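# Test a circuit board in the press until PASS lights

## Task

Pick a circuit board out of the black tray and seat it in the test press's nest so that its unpopulated (bare) rail faces the robot's side, clamp the press shut using the red handle, then push the green TEST button; the goal counts only when the PASS lamp comes on.

## Robot and tools

Robot: two arms, left_arm and right_arm, each ending in a five-finger hand (right_arm a right hand, left_arm its mirror-image left hand). Bases in the scene frame: left_arm at (-0.020, +0.252, +0.044) m, right_arm at (-0.040, -0.350, +0.010) m, both turned only slightly about z. A fixed post stands behind the arms and a camera stand sits between and just behind the bases; avoid both.

Frames. Scene frame: origin at table height midway between the nominal bases, +z up, +x out over the table, left_arm toward +y. Fixed cameras and the table use it. Each arm's hand poses, targets and offsets use that arm's own base frame. The hand point sits 0.05 m in front of the palm and 0.15 m from the wrist flange along the fingers; its +z runs along straight fingers, +y out of the palm, +x across the palm away from the thumb on the right hand (toward the thumb on the left). Straight fingers end 0.06-0.07 m past the point and lie 0.06 m behind it along -y. A wrist bracket on the little-finger side can strike things.

The 28-number row (all values in [-1, 1], always both arms): left dx, dy, dz, rx, ry, rz; left little, ring, middle, index, thumb_bend, thumb_turn, force_limit, speed; then the same fourteen for the right arm. dx..rz are an offset, not a pose: a shift from that arm's Hand target as it stood when the action (or move) began, along that arm's base axes, with 1.0 = 0.6 m or 180 degrees; rx, ry, rz form one rotation vector, turning about the Hand target's position. Every row in an action counts from that same start, and repeating an offset moves the arm again. Six zeros means nothing new for that arm. Finger targets are absolute: -1 open/straight, +1 closed; thumb_turn -1 beside the palm, +1 opposite the fingers. force_limit maps -1..+1 to about 0..10 N at the fingertip (0..15 N for the two thumb motors); speed rises from near zero at -1 to full at +0.48 and stays full to +1 (full travel 0.49 s). To leave a hand unchanged, resend the last eight numbers actually carried out for it, not its readings (before any, use hand_measured plus hand_force_limit and hand_speed).

Tools.
- execute_actions(actions, cameras): actions is a list of actions, each a table of up to 15 rows (one per 1/30 s step); a short table repeats its last row to step 15. Images come only for an empty list or when cameras names them (["all"] for all).
- move(target, speed, blend, blocking, cameras): target is one 28-number row or up to 15 such rows; pose numbers are again offsets from the Hand targets at the move's start (not from the previous row), same scale. speed is path top speed in m/s, 0.002 to 4.3, default 0.25 (turn rate up to twice that in rad/s), one value or one per target. blend in metres rounds corners between listed targets; 0 stops at each. All paths finish together and are cut off after 10 s. Paths ignore obstacles and the other arm; the hand lags and can overshoot, especially at speed or near full reach. Hand numbers change at the start or on arrival at a later target. blocking=false returns after about 0.5 s while the move keeps going. The result adds a move: line (done, off_target, moving, held, fault) and limits (paced = pose clipped, held = steps withheld).
- wait(seconds): 0 to 3600, sends nothing new; a running move continues.
- stop(): brakes a running move.
- zoom_image(camera, region): region [x0, y0, x1, y1] in pixels of that camera's latest image, at most 504 x 504; cameras cam_head_left, cam_head_right, cam_high, cam_left_wrist, cam_right_wrist (all 672x504).
- show_instructions(): shows the reference pages.
- finished_scene(scene=1): ends the scene for good; the goal must then hold with no robot help.

Results: end_effector_position (m) and end_effector_quat_wxyz per arm in its base frame; Hand target (last commanded pose after clipping, the base for next offsets); hand_measured, hand_stopped_by (moving, target, force, stalled, fault) and hand_load_n, each six values in the motor order above (load positive when the finger is pushed open; a lost grip shows as load near 0); Joint positions, velocities, torques, motor temperatures. Execute results also list hand positions at some steps.

Behaviour to expect: arms settle 1-3 cm (sometimes 5 cm) short of command, mostly low, with no contact; the next execute_actions, even all zeros, asks for the target again, otherwise add the missing distance. Commanded orientation is clipped to within 40 degrees of the measured one per step. A blocked arm keeps pushing; to release, command it back past its hand point. The thumb-across grip holds objects about 0.035-0.065 m thick, handles down to about 0.025 m; thumb tip and index pad can pinch light items up to about 0.08 m. Motors start only on a changed target, stop at target or at force_limit, then lock. Close at speed -0.94 or lower for gentle grips; to squeeze harder raise force_limit and send a more-closed target.

Avoid: drops of any height, releasing moving parts, fast impacts, hard pushes on fixed or heavy parts, arms or hands touching each other (can end the scene), anything ending off the table (fails the task), and long stretched or loaded holds that overheat motors (85 °C warning, 100 °C the arm goes limp for 30-60 s). Loose parts may be nudged occasionally, so recheck before grasping.

Each tool is called after "Request:" as name(argument=value, ...), one argument or row to a line, values as JSON.

Reference images:

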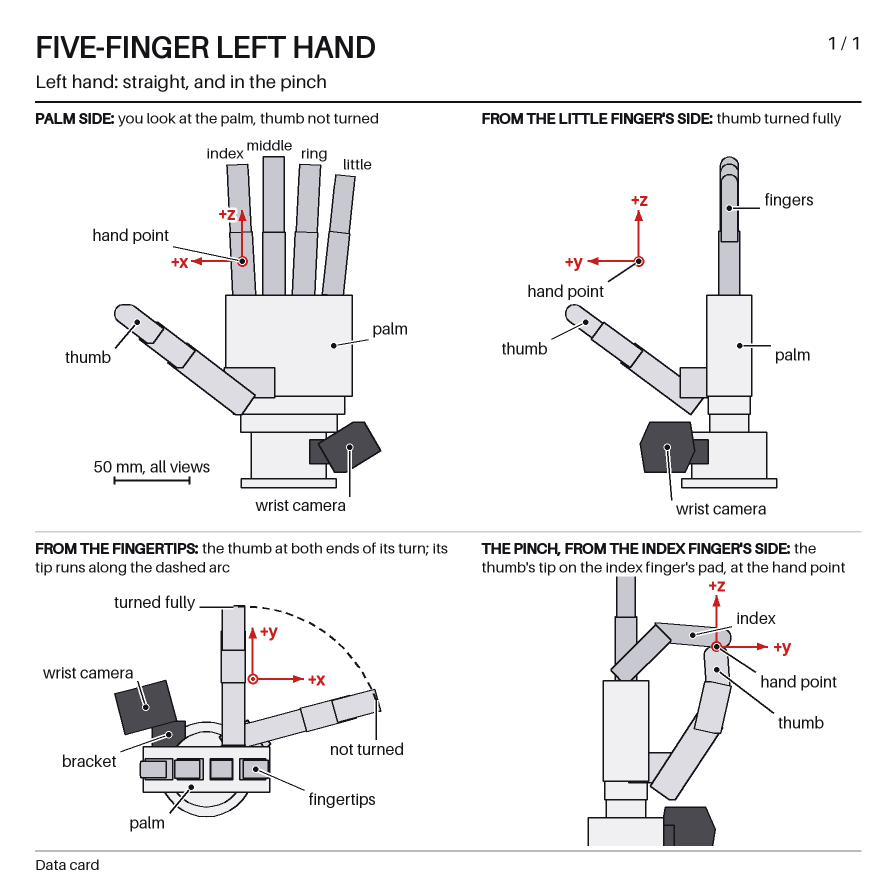

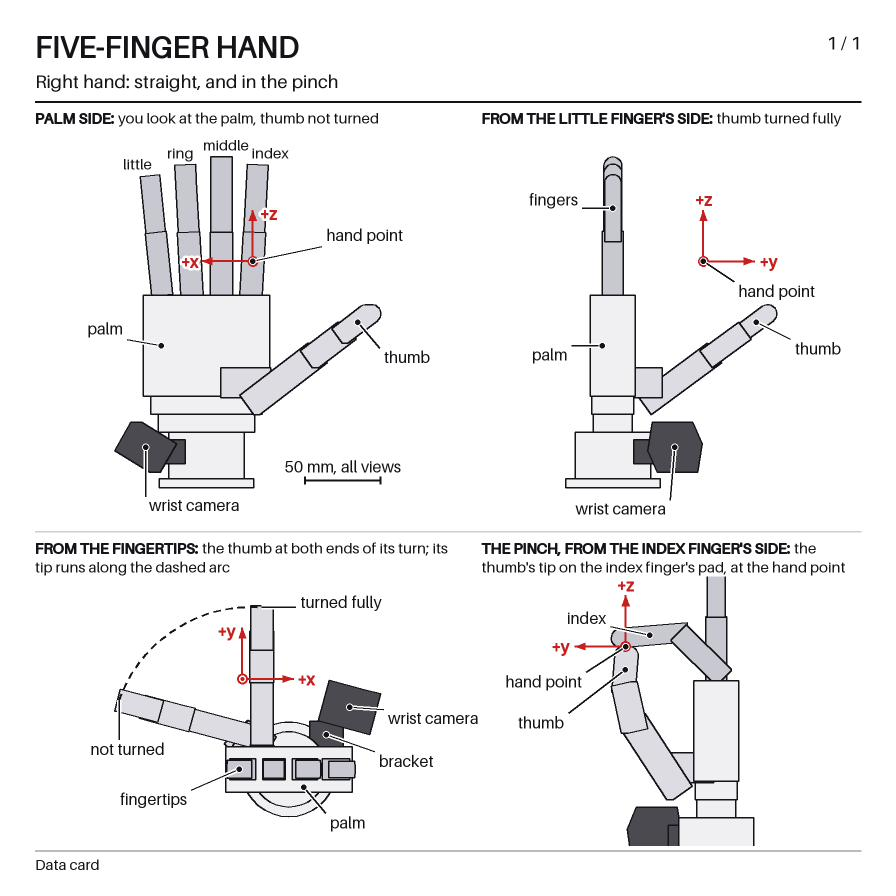

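## Session

Request:
execute_actions(
  actions=[],
)

Scene clock: 0.00 s.
left_arm: end_effector_position=(+0.1230, -0.3007, +0.2747) hand_measured=(-1.000, -1.000, -1.000, -1.000, -1.000, -1.000) hand_load_n=(-0.5, +0.0, +0.0, -0.5, +0.0, +0.0) hand_stopped_by=(target, target, target, target, target, target) hand_force_limit=0.00 hand_speed=-0.80 end_effector_quat_wxyz=(-0.415, -0.084, +0.748, -0.512) | right_arm: end_effector_position=(+0.4507, +0.0852, +0.1703) hand_measured=(-1.000, -1.000, -1.000, -1.000, -1.000, -1.000) hand_load_n=(+0.0, +0.0, +0.0, +0.0, +0.0, +0.0) hand_stopped_by=(target, target, target, target, target, target) hand_force_limit=0.00 hand_speed=-0.80 end_effector_quat_wxyz=(+0.080, +0.805, -0.585, +0.063)
Joint positions: left_arm=[-0.559 1.264 0.95 -1.329 1.438 0.851] | right_arm=[0.219 1.741 1.597 -1.463 0.201 -0.091]
Joint velocities: within noise
Joint torques (N m): no reading
Motor temperatures (°C): left_arm=[31 35 32 32 35 33] | right_arm=[29 35 34 34 35 31]
Heat: left arm: hottest shoulder 35 °C; right arm: hottest shoulder 35 °C.
Hand target: left_arm +0.1287, -0.3029, +0.2834; -0.404, -0.075, +0.749, -0.520 | right_arm +0.4592, +0.0886, +0.1829; +0.066, +0.805, -0.585, +0.076

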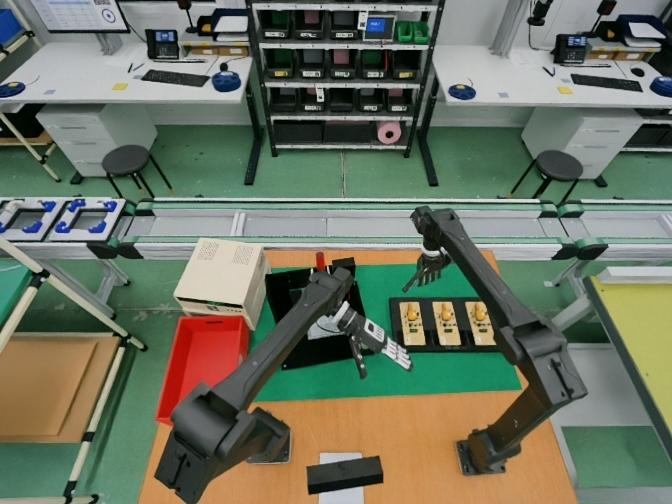

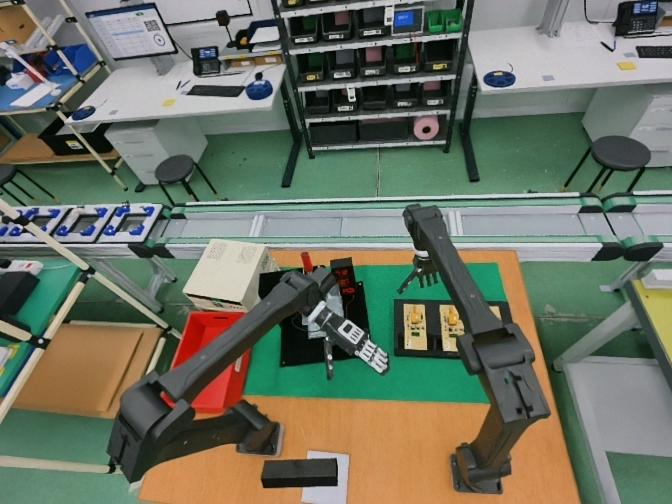

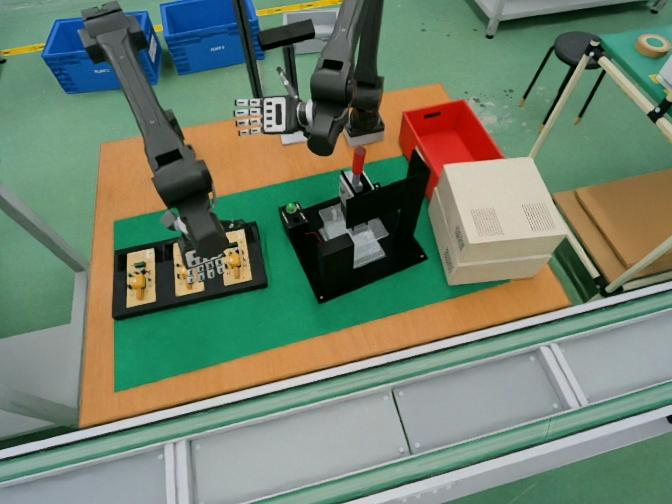

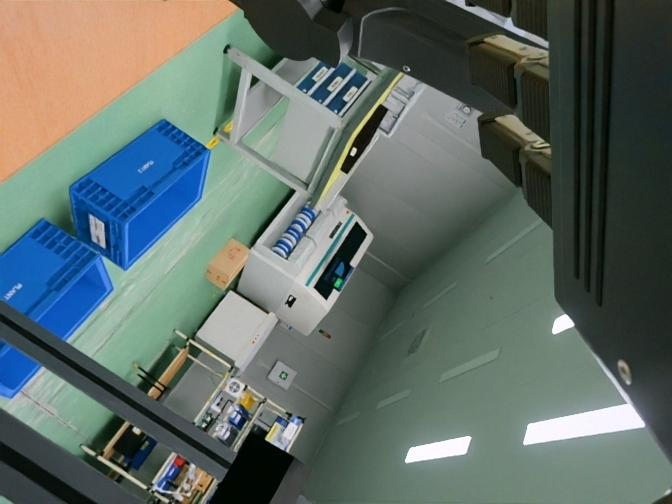

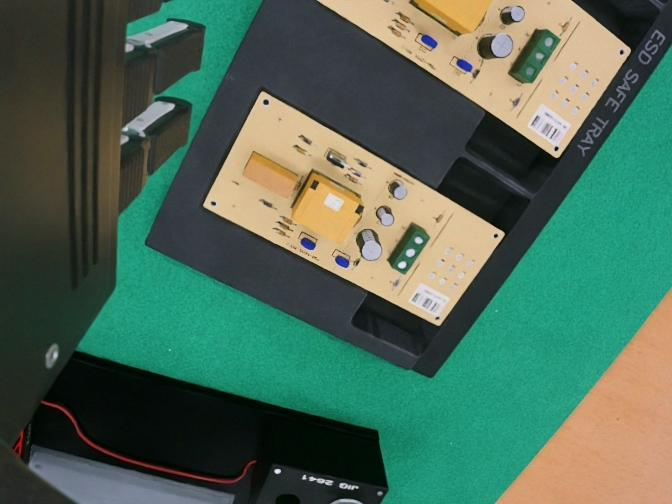

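Request:
zoom_image(
  camera="cam_high",
  region=[270, 130, 450, 310],
)

Request:
zoom_image(
  camera="cam_high",
  region=[100, 200, 290, 340],
)

Request:
zoom_image(
  camera="cam_head_left",
  region=[240, 230, 540, 400],
)

Request:
zoom_image(
  camera="cam_head_right",
  region=[240, 230, 540, 400],
)

Request:
zoom_image(
  camera="cam_right_wrist",
  region=[150, 0, 650, 504],
)

Scaled by 2.800.

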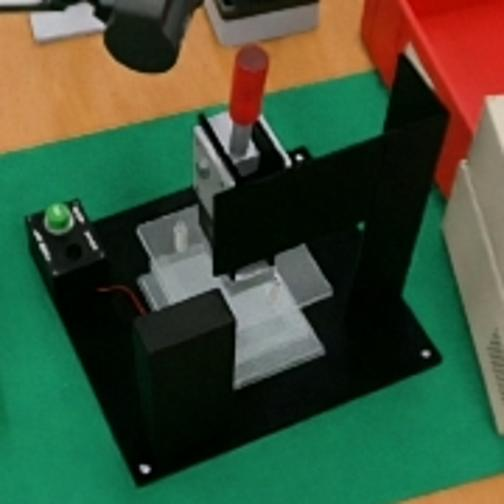

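Scaled by 2.653.

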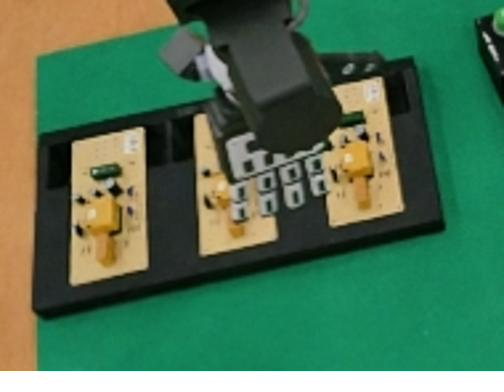

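Scaled by 1.680.

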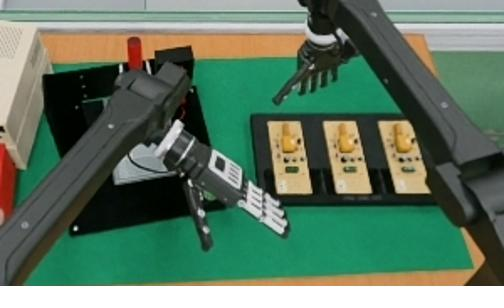

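Scaled by 1.680.

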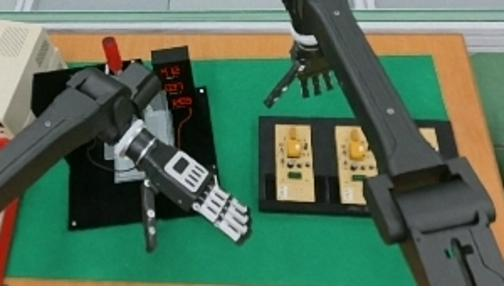

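Scaled by 1.000.

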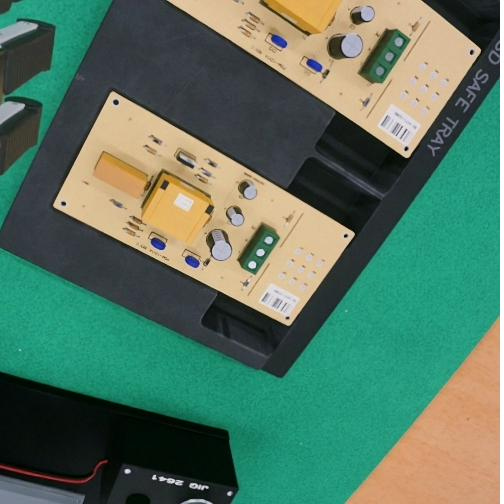

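Request:
move(
  target=[
    [0.05,0.05,0.22,0.1,0.03,0.09,-1,-1,-1,-1,-1,-1,0,-0.8,0,0,0,0,0,0,-1,-1,-1,-1,-1,-1,0,-0.8],
    [0.2,0.3,0.24,0.28,0.088,0.257,-1,-1,-1,-1,-1,-1,0,-0.8,0,0,0,0,0,0,-1,-1,-1,-1,-1,-1,0,-0.8],
    [0.2,0.7,0.24,0.487,0.153,0.447,-1,-1,-1,-1,-1,-1,0,-0.8,0,0,0,0,0,0,-1,-1,-1,-1,-1,-1,0,-0.8],
  ],
  blend=0.04,
  speed=0.2,
  cameras=["all"],
)

Scene clock: 61.50 s.
left_arm: end_effector_position=(+0.2495, +0.1108, +0.4080) hand_measured=(-1.000, -1.000, -1.000, -1.000, -1.000, -1.000) hand_load_n=(+0.0, +0.0, +0.0, +0.0, +0.0, +0.0) hand_stopped_by=(target, target, target, target, target, target) hand_force_limit=0.00 hand_speed=-0.80 end_effector_quat_wxyz=(-0.175, +0.808, -0.554, +0.102) | right_arm: end_effector_position=(+0.4507, +0.0852, +0.1703) hand_measured=(-1.000, -1.000, -1.000, -1.000, -1.000, -1.000) hand_load_n=(+0.0, +0.0, +0.0, +0.0, +0.0, +0.0) hand_stopped_by=(target, target, target, target, target, target) hand_force_limit=0.00 hand_speed=-0.80 end_effector_quat_wxyz=(+0.080, +0.805, -0.585, +0.063)
Joint positions: left_arm=[0.522 1.048 1.558 -1.675 0.033 0.146] | right_arm=[0.219 1.741 1.597 -1.463 0.201 -0.091]
Joint torques (N m): left_arm=[0.97 -5.48 12.67 0.62 -0.3 0.14] | right_arm=[2.08 -13.27 9.73 -0.28 0.14 -0.03]
Motor temperatures (°C): left_arm=[31 35 43 32 37 33] | right_arm=[29 39 41 34 34 30]
Heat: left arm: hottest elbow 43 °C; right arm: hottest elbow 41 °C.
Hand target: left_arm +0.2487, +0.1170, +0.4274; -0.004, +0.825, -0.566, -0.001 | right_arm +0.4592, +0.0886, +0.1829; +0.066, +0.805, -0.585, +0.076
Off the commanded pose: left_arm 0.020 m, 23 deg | right_arm 0.016 m, 2 deg.
joint sent to its limit (left arm) — joint 4 (wrist pitch), lower limit. The joint targets are off in position and orientation.
move: off_target (left_arm)
cam_left_wrist: T_world_to_cam=[[0.91499, 0.07354, 0.39671, -0.40093], [-0.07814, -0.93234, 0.35304, -0.01924], [0.39583, -0.35403, -0.84734, 0.39709]] pos_world=[0.20816, 0.15213, 0.50232]

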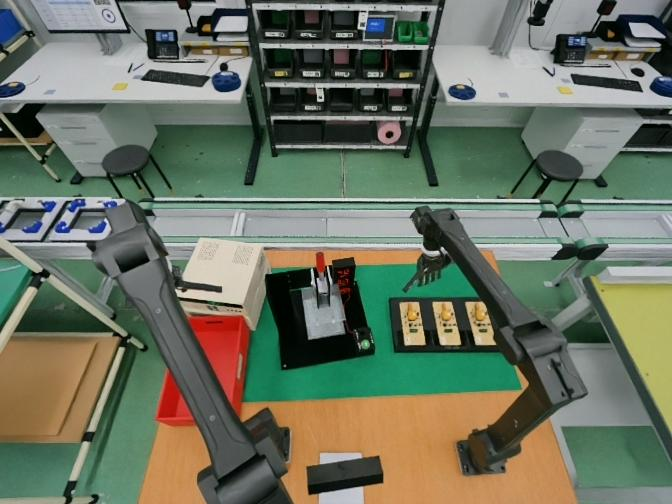

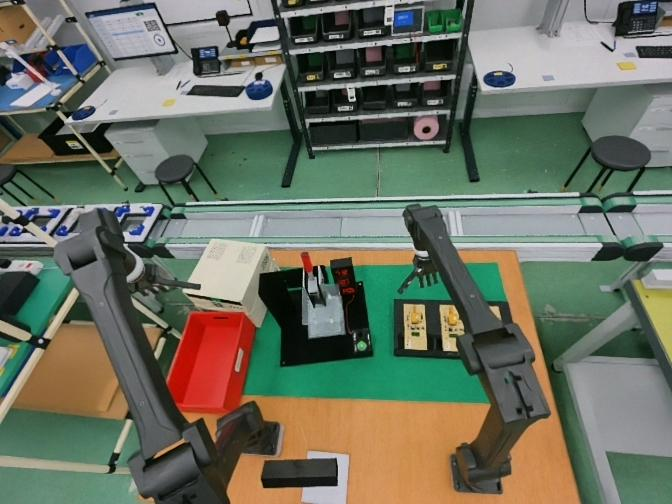

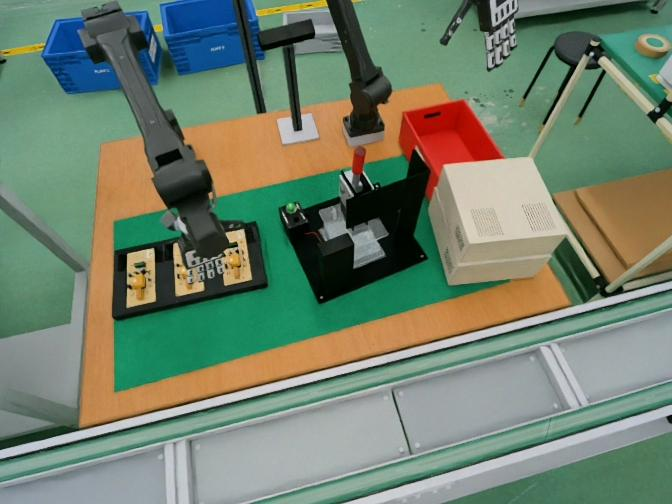

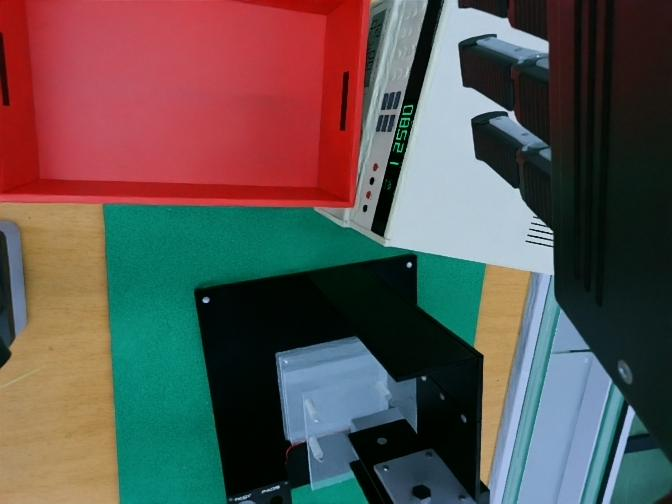

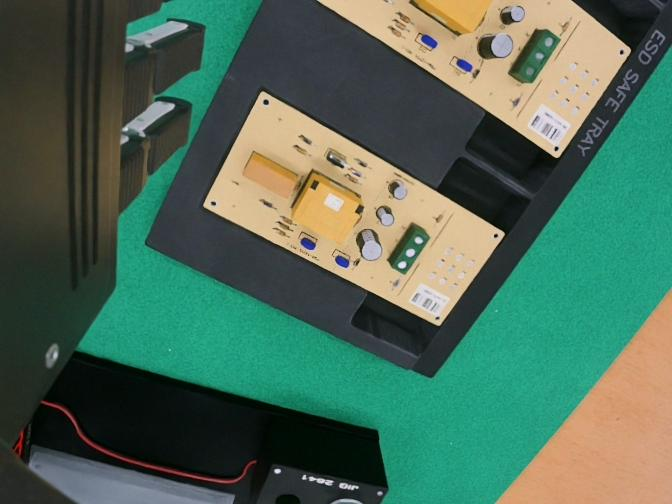

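Request:
zoom_image(
  camera="cam_head_left",
  region=[250, 230, 400, 380],
)

Request:
zoom_image(
  camera="cam_head_right",
  region=[240, 230, 390, 380],
)

Request:
zoom_image(
  camera="cam_left_wrist",
  region=[180, 240, 520, 504],
)

Request:
zoom_image(
  camera="cam_high",
  region=[270, 130, 450, 310],
)

Scaled by 3.360.

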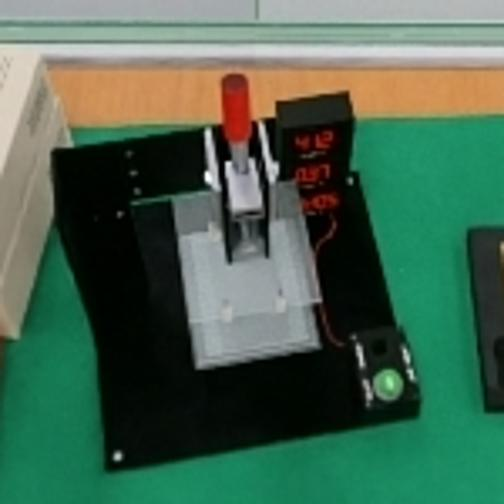

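Scaled by 3.360.

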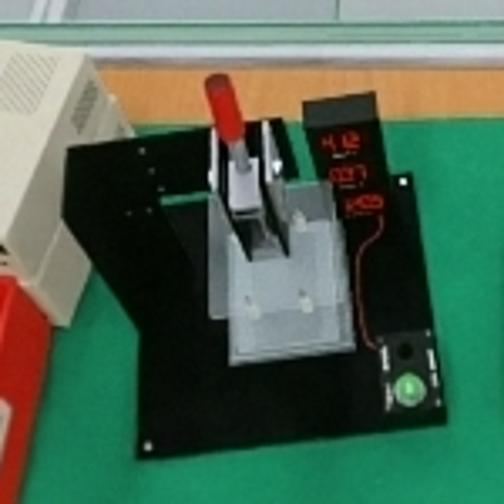

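Scaled by 1.482.

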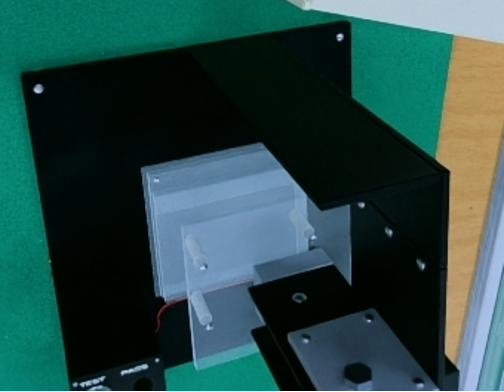

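Scaled by 2.800.

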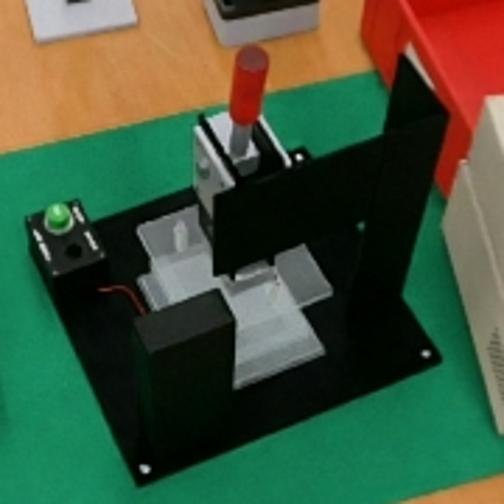

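Request:
move(
  target=[0.027,-0.398,-0.276,0.1275,-0.266,0.046,-1,-1,-1,-1,-1,-1,0,-0.8,0,0,0,0,0,0,-1,-1,-1,-1,-1,-1,0,-0.8],
  speed=0.2,
  cameras=["cam_left_wrist","cam_head_left"],
)

Scene clock: 176.53 s.
left_arm: end_effector_position=(+0.2649, -0.1204, +0.2560) hand_measured=(-1.000, -1.000, -1.000, -1.000, -1.000, -1.000) hand_load_n=(+0.0, +0.0, +0.0, +0.0, +0.0, +0.0) hand_stopped_by=(target, target, target, target, target, target) hand_force_limit=0.00 hand_speed=-0.80 end_effector_quat_wxyz=(-0.389, +0.775, -0.449, +0.217) | right_arm: end_effector_position=(+0.4507, +0.0852, +0.1703) hand_measured=(-1.000, -1.000, -1.000, -1.000, -1.000, -1.000) hand_load_n=(+0.0, +0.0, +0.0, +0.0, +0.0, +0.0) hand_stopped_by=(target, target, target, target, target, target) hand_force_limit=0.00 hand_speed=-0.80 end_effector_quat_wxyz=(+0.080, +0.805, -0.585, +0.063)
Joint positions: left_arm=[-0.808 0.822 0.923 -1.384 -0.891 -1.191] | right_arm=[0.219 1.741 1.597 -1.463 0.201 -0.091]
Joint torques (N m): left_arm=[-0.73 -3.72 10.07 0.34 -1.02 -0.07] | right_arm=[1.61 -13.57 10.02 -0.16 0.12 -0.04]
Motor temperatures (°C): left_arm=[30 34 52 31 35 32] | right_arm=[29 40 45 33 34 30]
Heat: left arm: hottest elbow 52 °C; right arm: hottest elbow 45 °C.
Hand target: left_arm +0.2648, -0.1217, +0.2618; -0.390, +0.775, -0.446, +0.222 | right_arm +0.4592, +0.0886, +0.1829; +0.066, +0.805, -0.585, +0.076
Off the commanded pose: left_arm 0.006 m, 1 deg | right_arm 0.016 m, 2 deg.
move: done
cam_left_wrist: T_world_to_cam=[[0.62136, 0.05419, 0.78165, -0.36077], [-0.05354, -0.99234, 0.11135, -0.13185], [0.78169, -0.11104, -0.6137, 0.04747]] pos_world=[0.18, -0.10602, 0.32581]
Images, in order (width x height): cam_head_left 672x504, cam_left_wrist 672x504.

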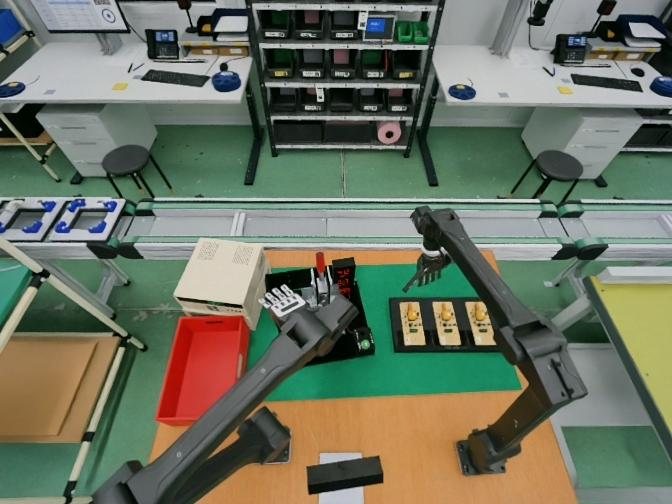

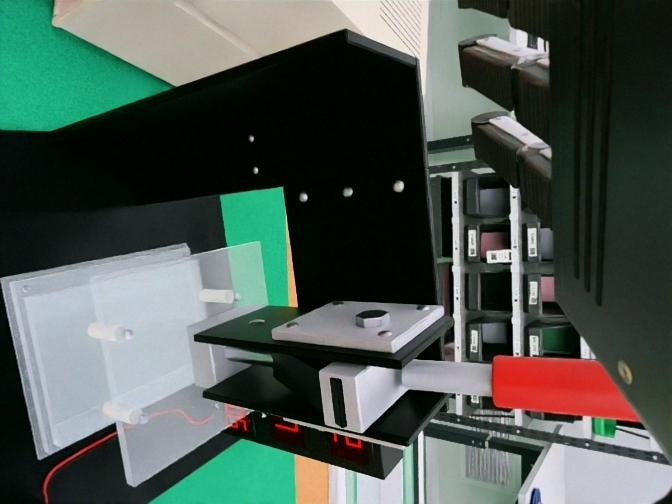

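Request:
zoom_image(
  camera="cam_left_wrist",
  region=[0, 180, 300, 504],
)

Request:
zoom_image(
  camera="cam_left_wrist",
  region=[180, 240, 500, 504],
)

Scaled by 1.556.

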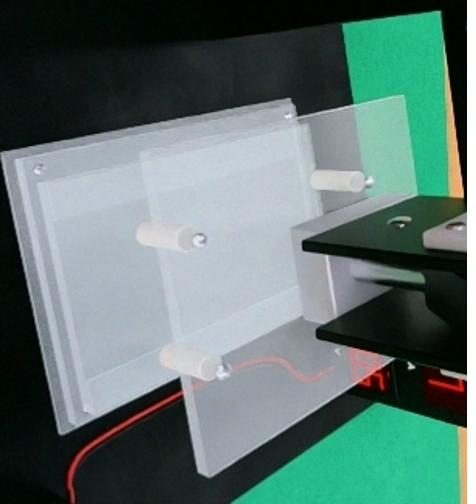

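Scaled by 1.575.

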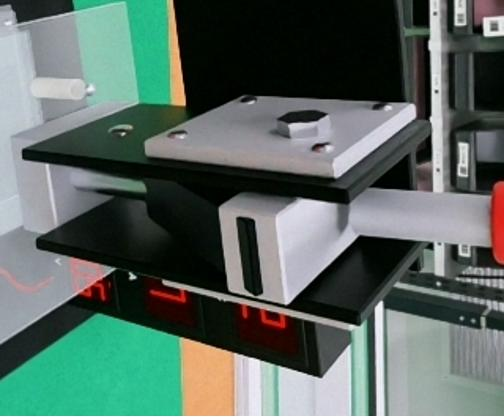

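Request:
zoom_image(
  camera="cam_head_left",
  region=[240, 240, 400, 360],
)

Scaled by 3.150.

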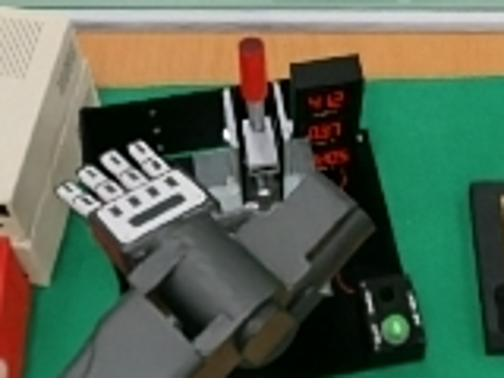

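Request:
move(
  target=[-0.073,0.28,0.043,-0.019,0.071,-0.166,-1,-1,-1,-1,-1,-1,0,-0.8,0,0,0,0,0,0,-1,-1,-1,-1,-1,-1,0,-0.8],
  speed=0.25,
  cameras=["all"],
)

Request:
zoom_image(
  camera="cam_left_wrist",
  region=[180, 120, 520, 450],
)

Request:
zoom_image(
  camera="cam_head_left",
  region=[270, 280, 370, 355],
)

Request:
zoom_image(
  camera="cam_head_right",
  region=[270, 280, 370, 355],
)

Scene clock: 264.53 s.
left_arm: end_effector_position=(+0.2167, +0.0393, +0.2637) hand_measured=(-1.000, -1.000, -1.000, -1.000, -1.000, -1.000) hand_load_n=(+0.0, +0.0, +0.0, +0.0, +0.0, +0.0) hand_stopped_by=(target, target, target, target, target, target) hand_force_limit=0.00 hand_speed=-0.80 end_effector_quat_wxyz=(-0.225, +0.670, -0.667, +0.238) | right_arm: end_effector_position=(+0.4507, +0.0852, +0.1703) hand_measured=(-1.000, -1.000, -1.000, -1.000, -1.000, -1.000) hand_load_n=(+0.0, +0.0, +0.0, +0.0, +0.0, +0.0) hand_stopped_by=(target, target, target, target, target, target) hand_force_limit=0.00 hand_speed=-0.80 end_effector_quat_wxyz=(+0.080, +0.805, -0.585, +0.063)
Joint positions: left_arm=[0.476 0.621 0.907 -1.253 0.302 0.377] | right_arm=[0.219 1.741 1.597 -1.463 0.201 -0.091]
Joint torques (N m): left_arm=[1.2 -1.67 14.16 0.92 0.17 0.13] | right_arm=[1.67 -13.27 9.84 -0.24 0.1 -0.03]
Heat: left arm: hottest elbow 50 °C; right arm: hottest elbow 46 °C.
Hand target: left_arm +0.2211, +0.0463, +0.2876; -0.246, +0.665, -0.663, +0.241 | right_arm +0.4592, +0.0886, +0.1829; +0.066, +0.805, -0.585, +0.076
Off the commanded pose: left_arm 0.025 m, 3 deg | right_arm 0.016 m, 2 deg.
move: off_target (left_arm)
cam_left_wrist: T_world_to_cam=[[0.74469, -0.24519, 0.62074, -0.31805], [-0.49836, -0.82293, 0.27282, 0.07034], [0.44393, -0.51252, -0.73502, 0.22866]] pos_world=[0.1704, 0.09709, 0.3463]

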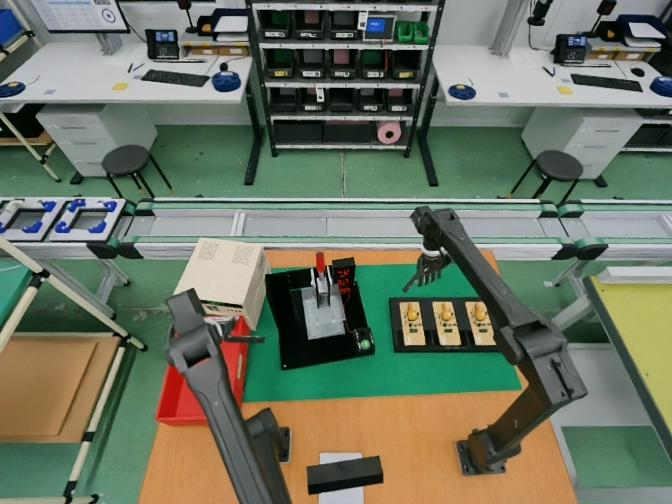

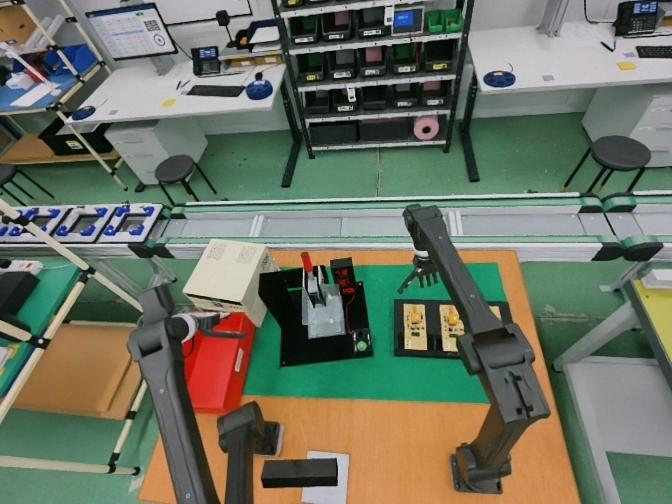

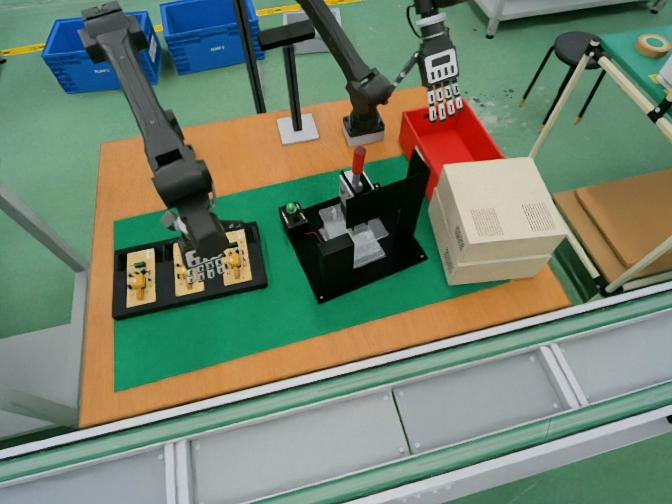

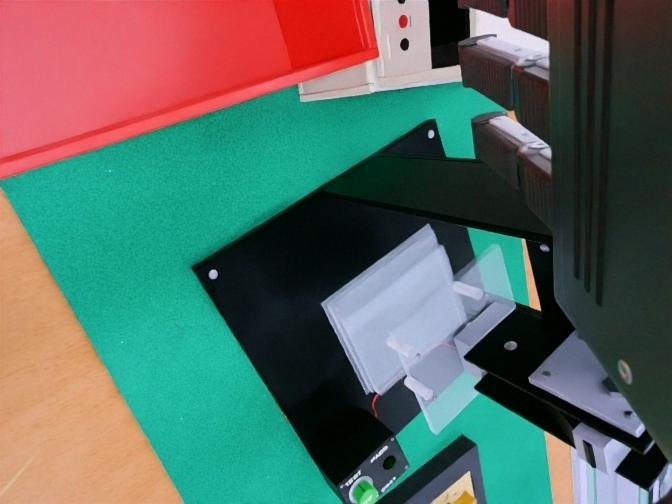

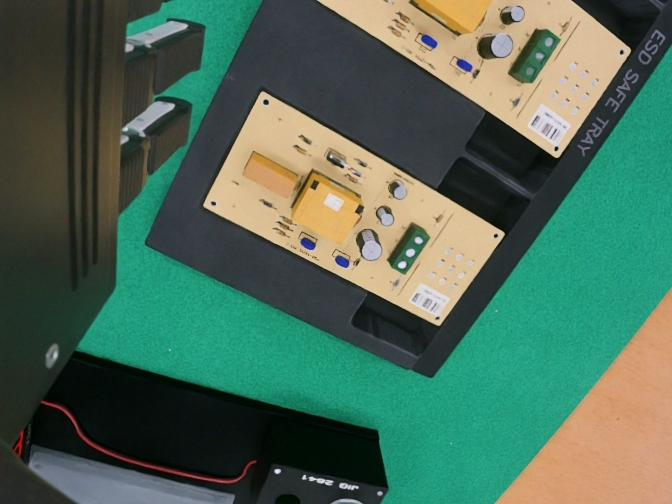

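Scaled by 1.482.

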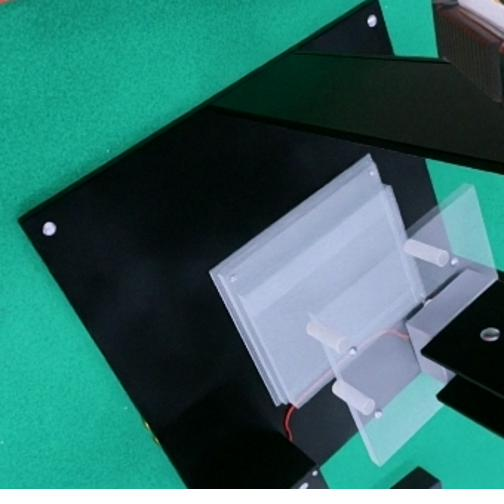

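Scaled by 5.040.

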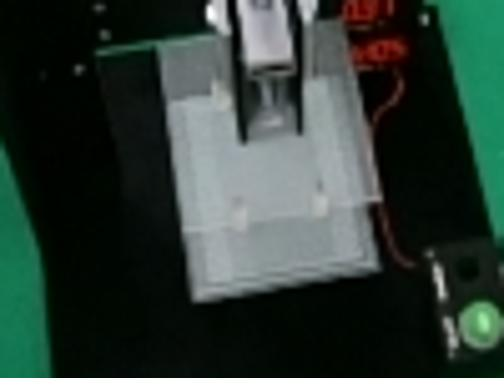

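Scaled by 5.040.

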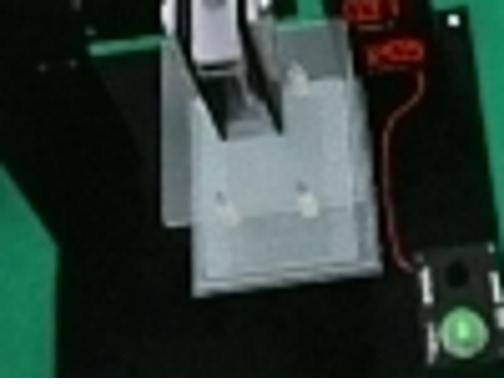

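Request:
zoom_image(
  camera="cam_left_wrist",
  region=[300, 210, 480, 410],
)

Request:
zoom_image(
  camera="cam_right_wrist",
  region=[200, 80, 520, 380],
)

Request:
zoom_image(
  camera="cam_high",
  region=[280, 140, 440, 300],
)

Scaled by 2.520.

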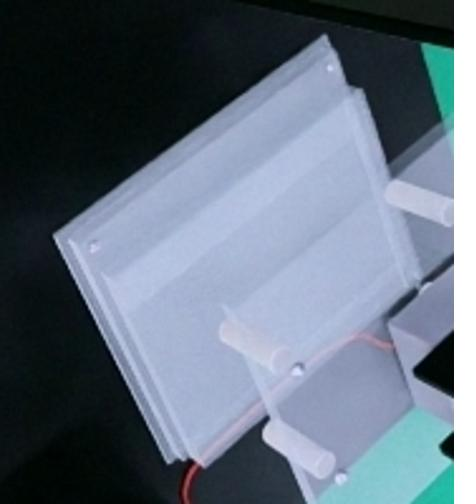

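Scaled by 1.575.

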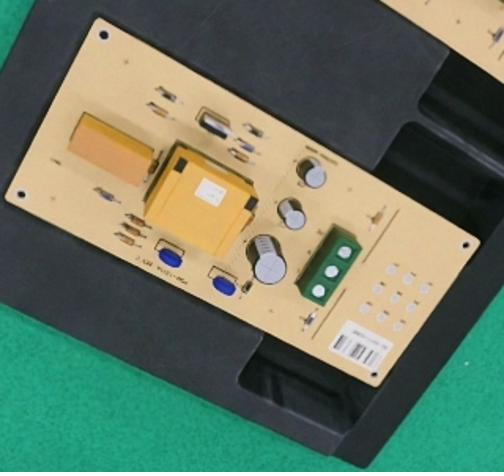

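Scaled by 3.150.

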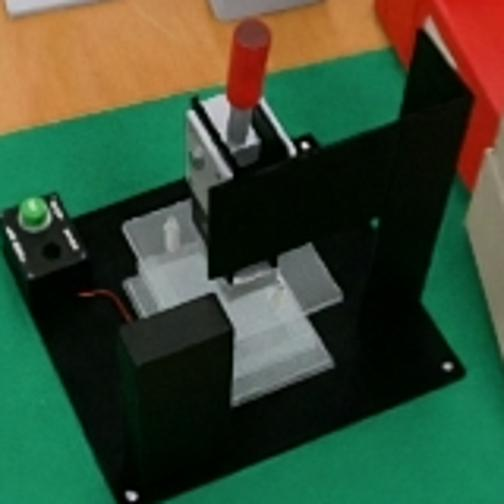

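Request:
move(
  target=[-0.02,-0.388,-0.23,0,0,0.183,-1,-1,-1,-1,-1,-1,0,-0.8,0,0,0,0,0,0,-1,-1,-1,-1,-1,-1,0,-0.8],
  speed=0.2,
  cameras=["cam_left_wrist","cam_high"],
)

Request:
zoom_image(
  camera="cam_left_wrist",
  region=[0, 100, 400, 504],
)

Scene clock: 434.33 s.
left_arm: end_effector_position=(+0.2013, -0.1703, +0.1280) hand_measured=(-1.000, -1.000, -1.000, -1.000, -1.000, -1.000) hand_load_n=(+0.0, +0.0, -0.5, +0.0, +0.0, +0.0) hand_stopped_by=(target, target, target, target, target, target) hand_force_limit=0.00 hand_speed=-0.80 end_effector_quat_wxyz=(-0.312, +0.824, -0.453, +0.138) | right_arm: end_effector_position=(+0.4507, +0.0852, +0.1703) hand_measured=(-1.000, -1.000, -1.000, -1.000, -1.000, -1.000) hand_load_n=(+0.0, +0.0, +0.0, +0.0, -0.5, +0.0) hand_stopped_by=(target, target, target, target, target, target) hand_force_limit=0.00 hand_speed=-0.80 end_effector_quat_wxyz=(+0.080, +0.805, -0.585, +0.063)
Joint positions: left_arm=[-1.002 0.98 0.737 -1.397 -0.694 -1.592] | right_arm=[0.219 1.741 1.597 -1.463 0.201 -0.091]
Joint torques (N m): left_arm=[-0.91 -4.84 12.67 -0.17 -0.94 -0.09] | right_arm=[1.49 -12.98 9.7 -0.24 0.15 0.02]
Motor temperatures (°C): left_arm=[30 33 65 31 34 32] | right_arm=[29 41 48 32 33 29]
Heat: left arm: hottest elbow 65 °C; right arm: hottest elbow 48 °C.
Hand target: left_arm +0.2091, -0.1865, +0.1496; -0.304, +0.825, -0.448, +0.162 | right_arm +0.4592, +0.0886, +0.1829; +0.066, +0.805, -0.585, +0.076
Off the commanded pose: left_arm 0.028 m, 3 deg | right_arm 0.016 m, 2 deg.
move: off_target (left_arm)
cam_left_wrist: T_world_to_cam=[[0.76682, 0.15899, 0.62186, -0.20949], [0.04371, -0.97952, 0.19654, -0.19882], [0.64037, -0.12353, -0.75806, 0.05798]] pos_world=[0.1322, -0.15428, 0.2133]
Images, in order (width x height): cam_high 672x504, cam_left_wrist 672x504.

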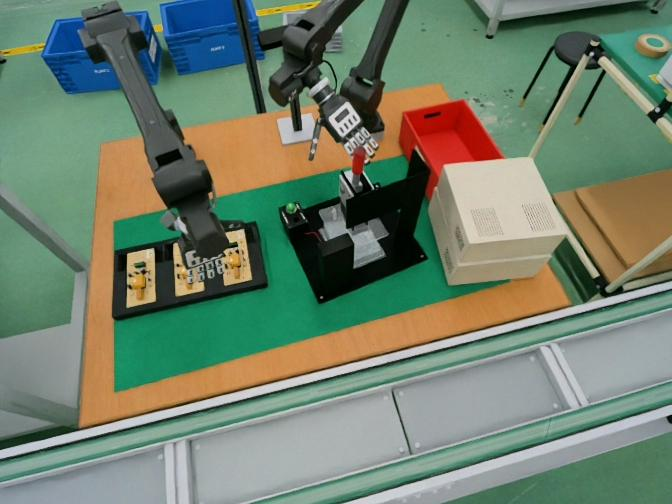

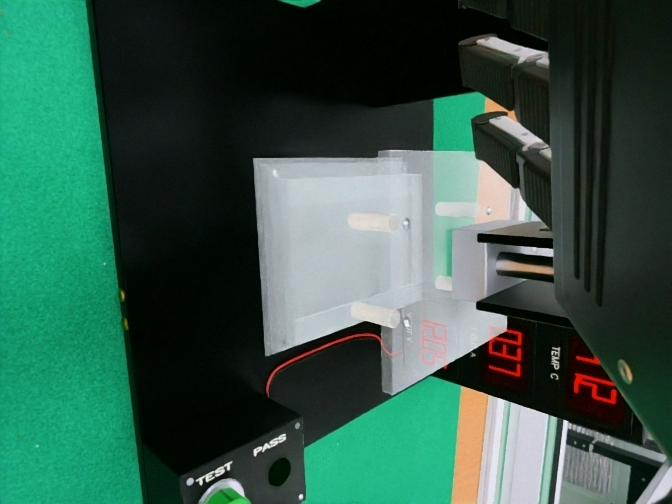

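Scaled by 1.248.

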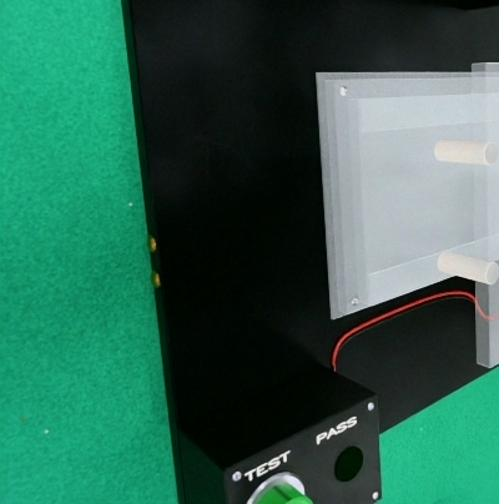

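Request:
zoom_image(
  camera="cam_left_wrist",
  region=[250, 150, 430, 360],
)

Scaled by 2.400.

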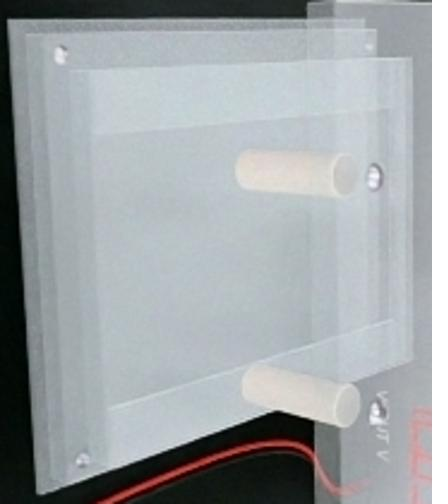

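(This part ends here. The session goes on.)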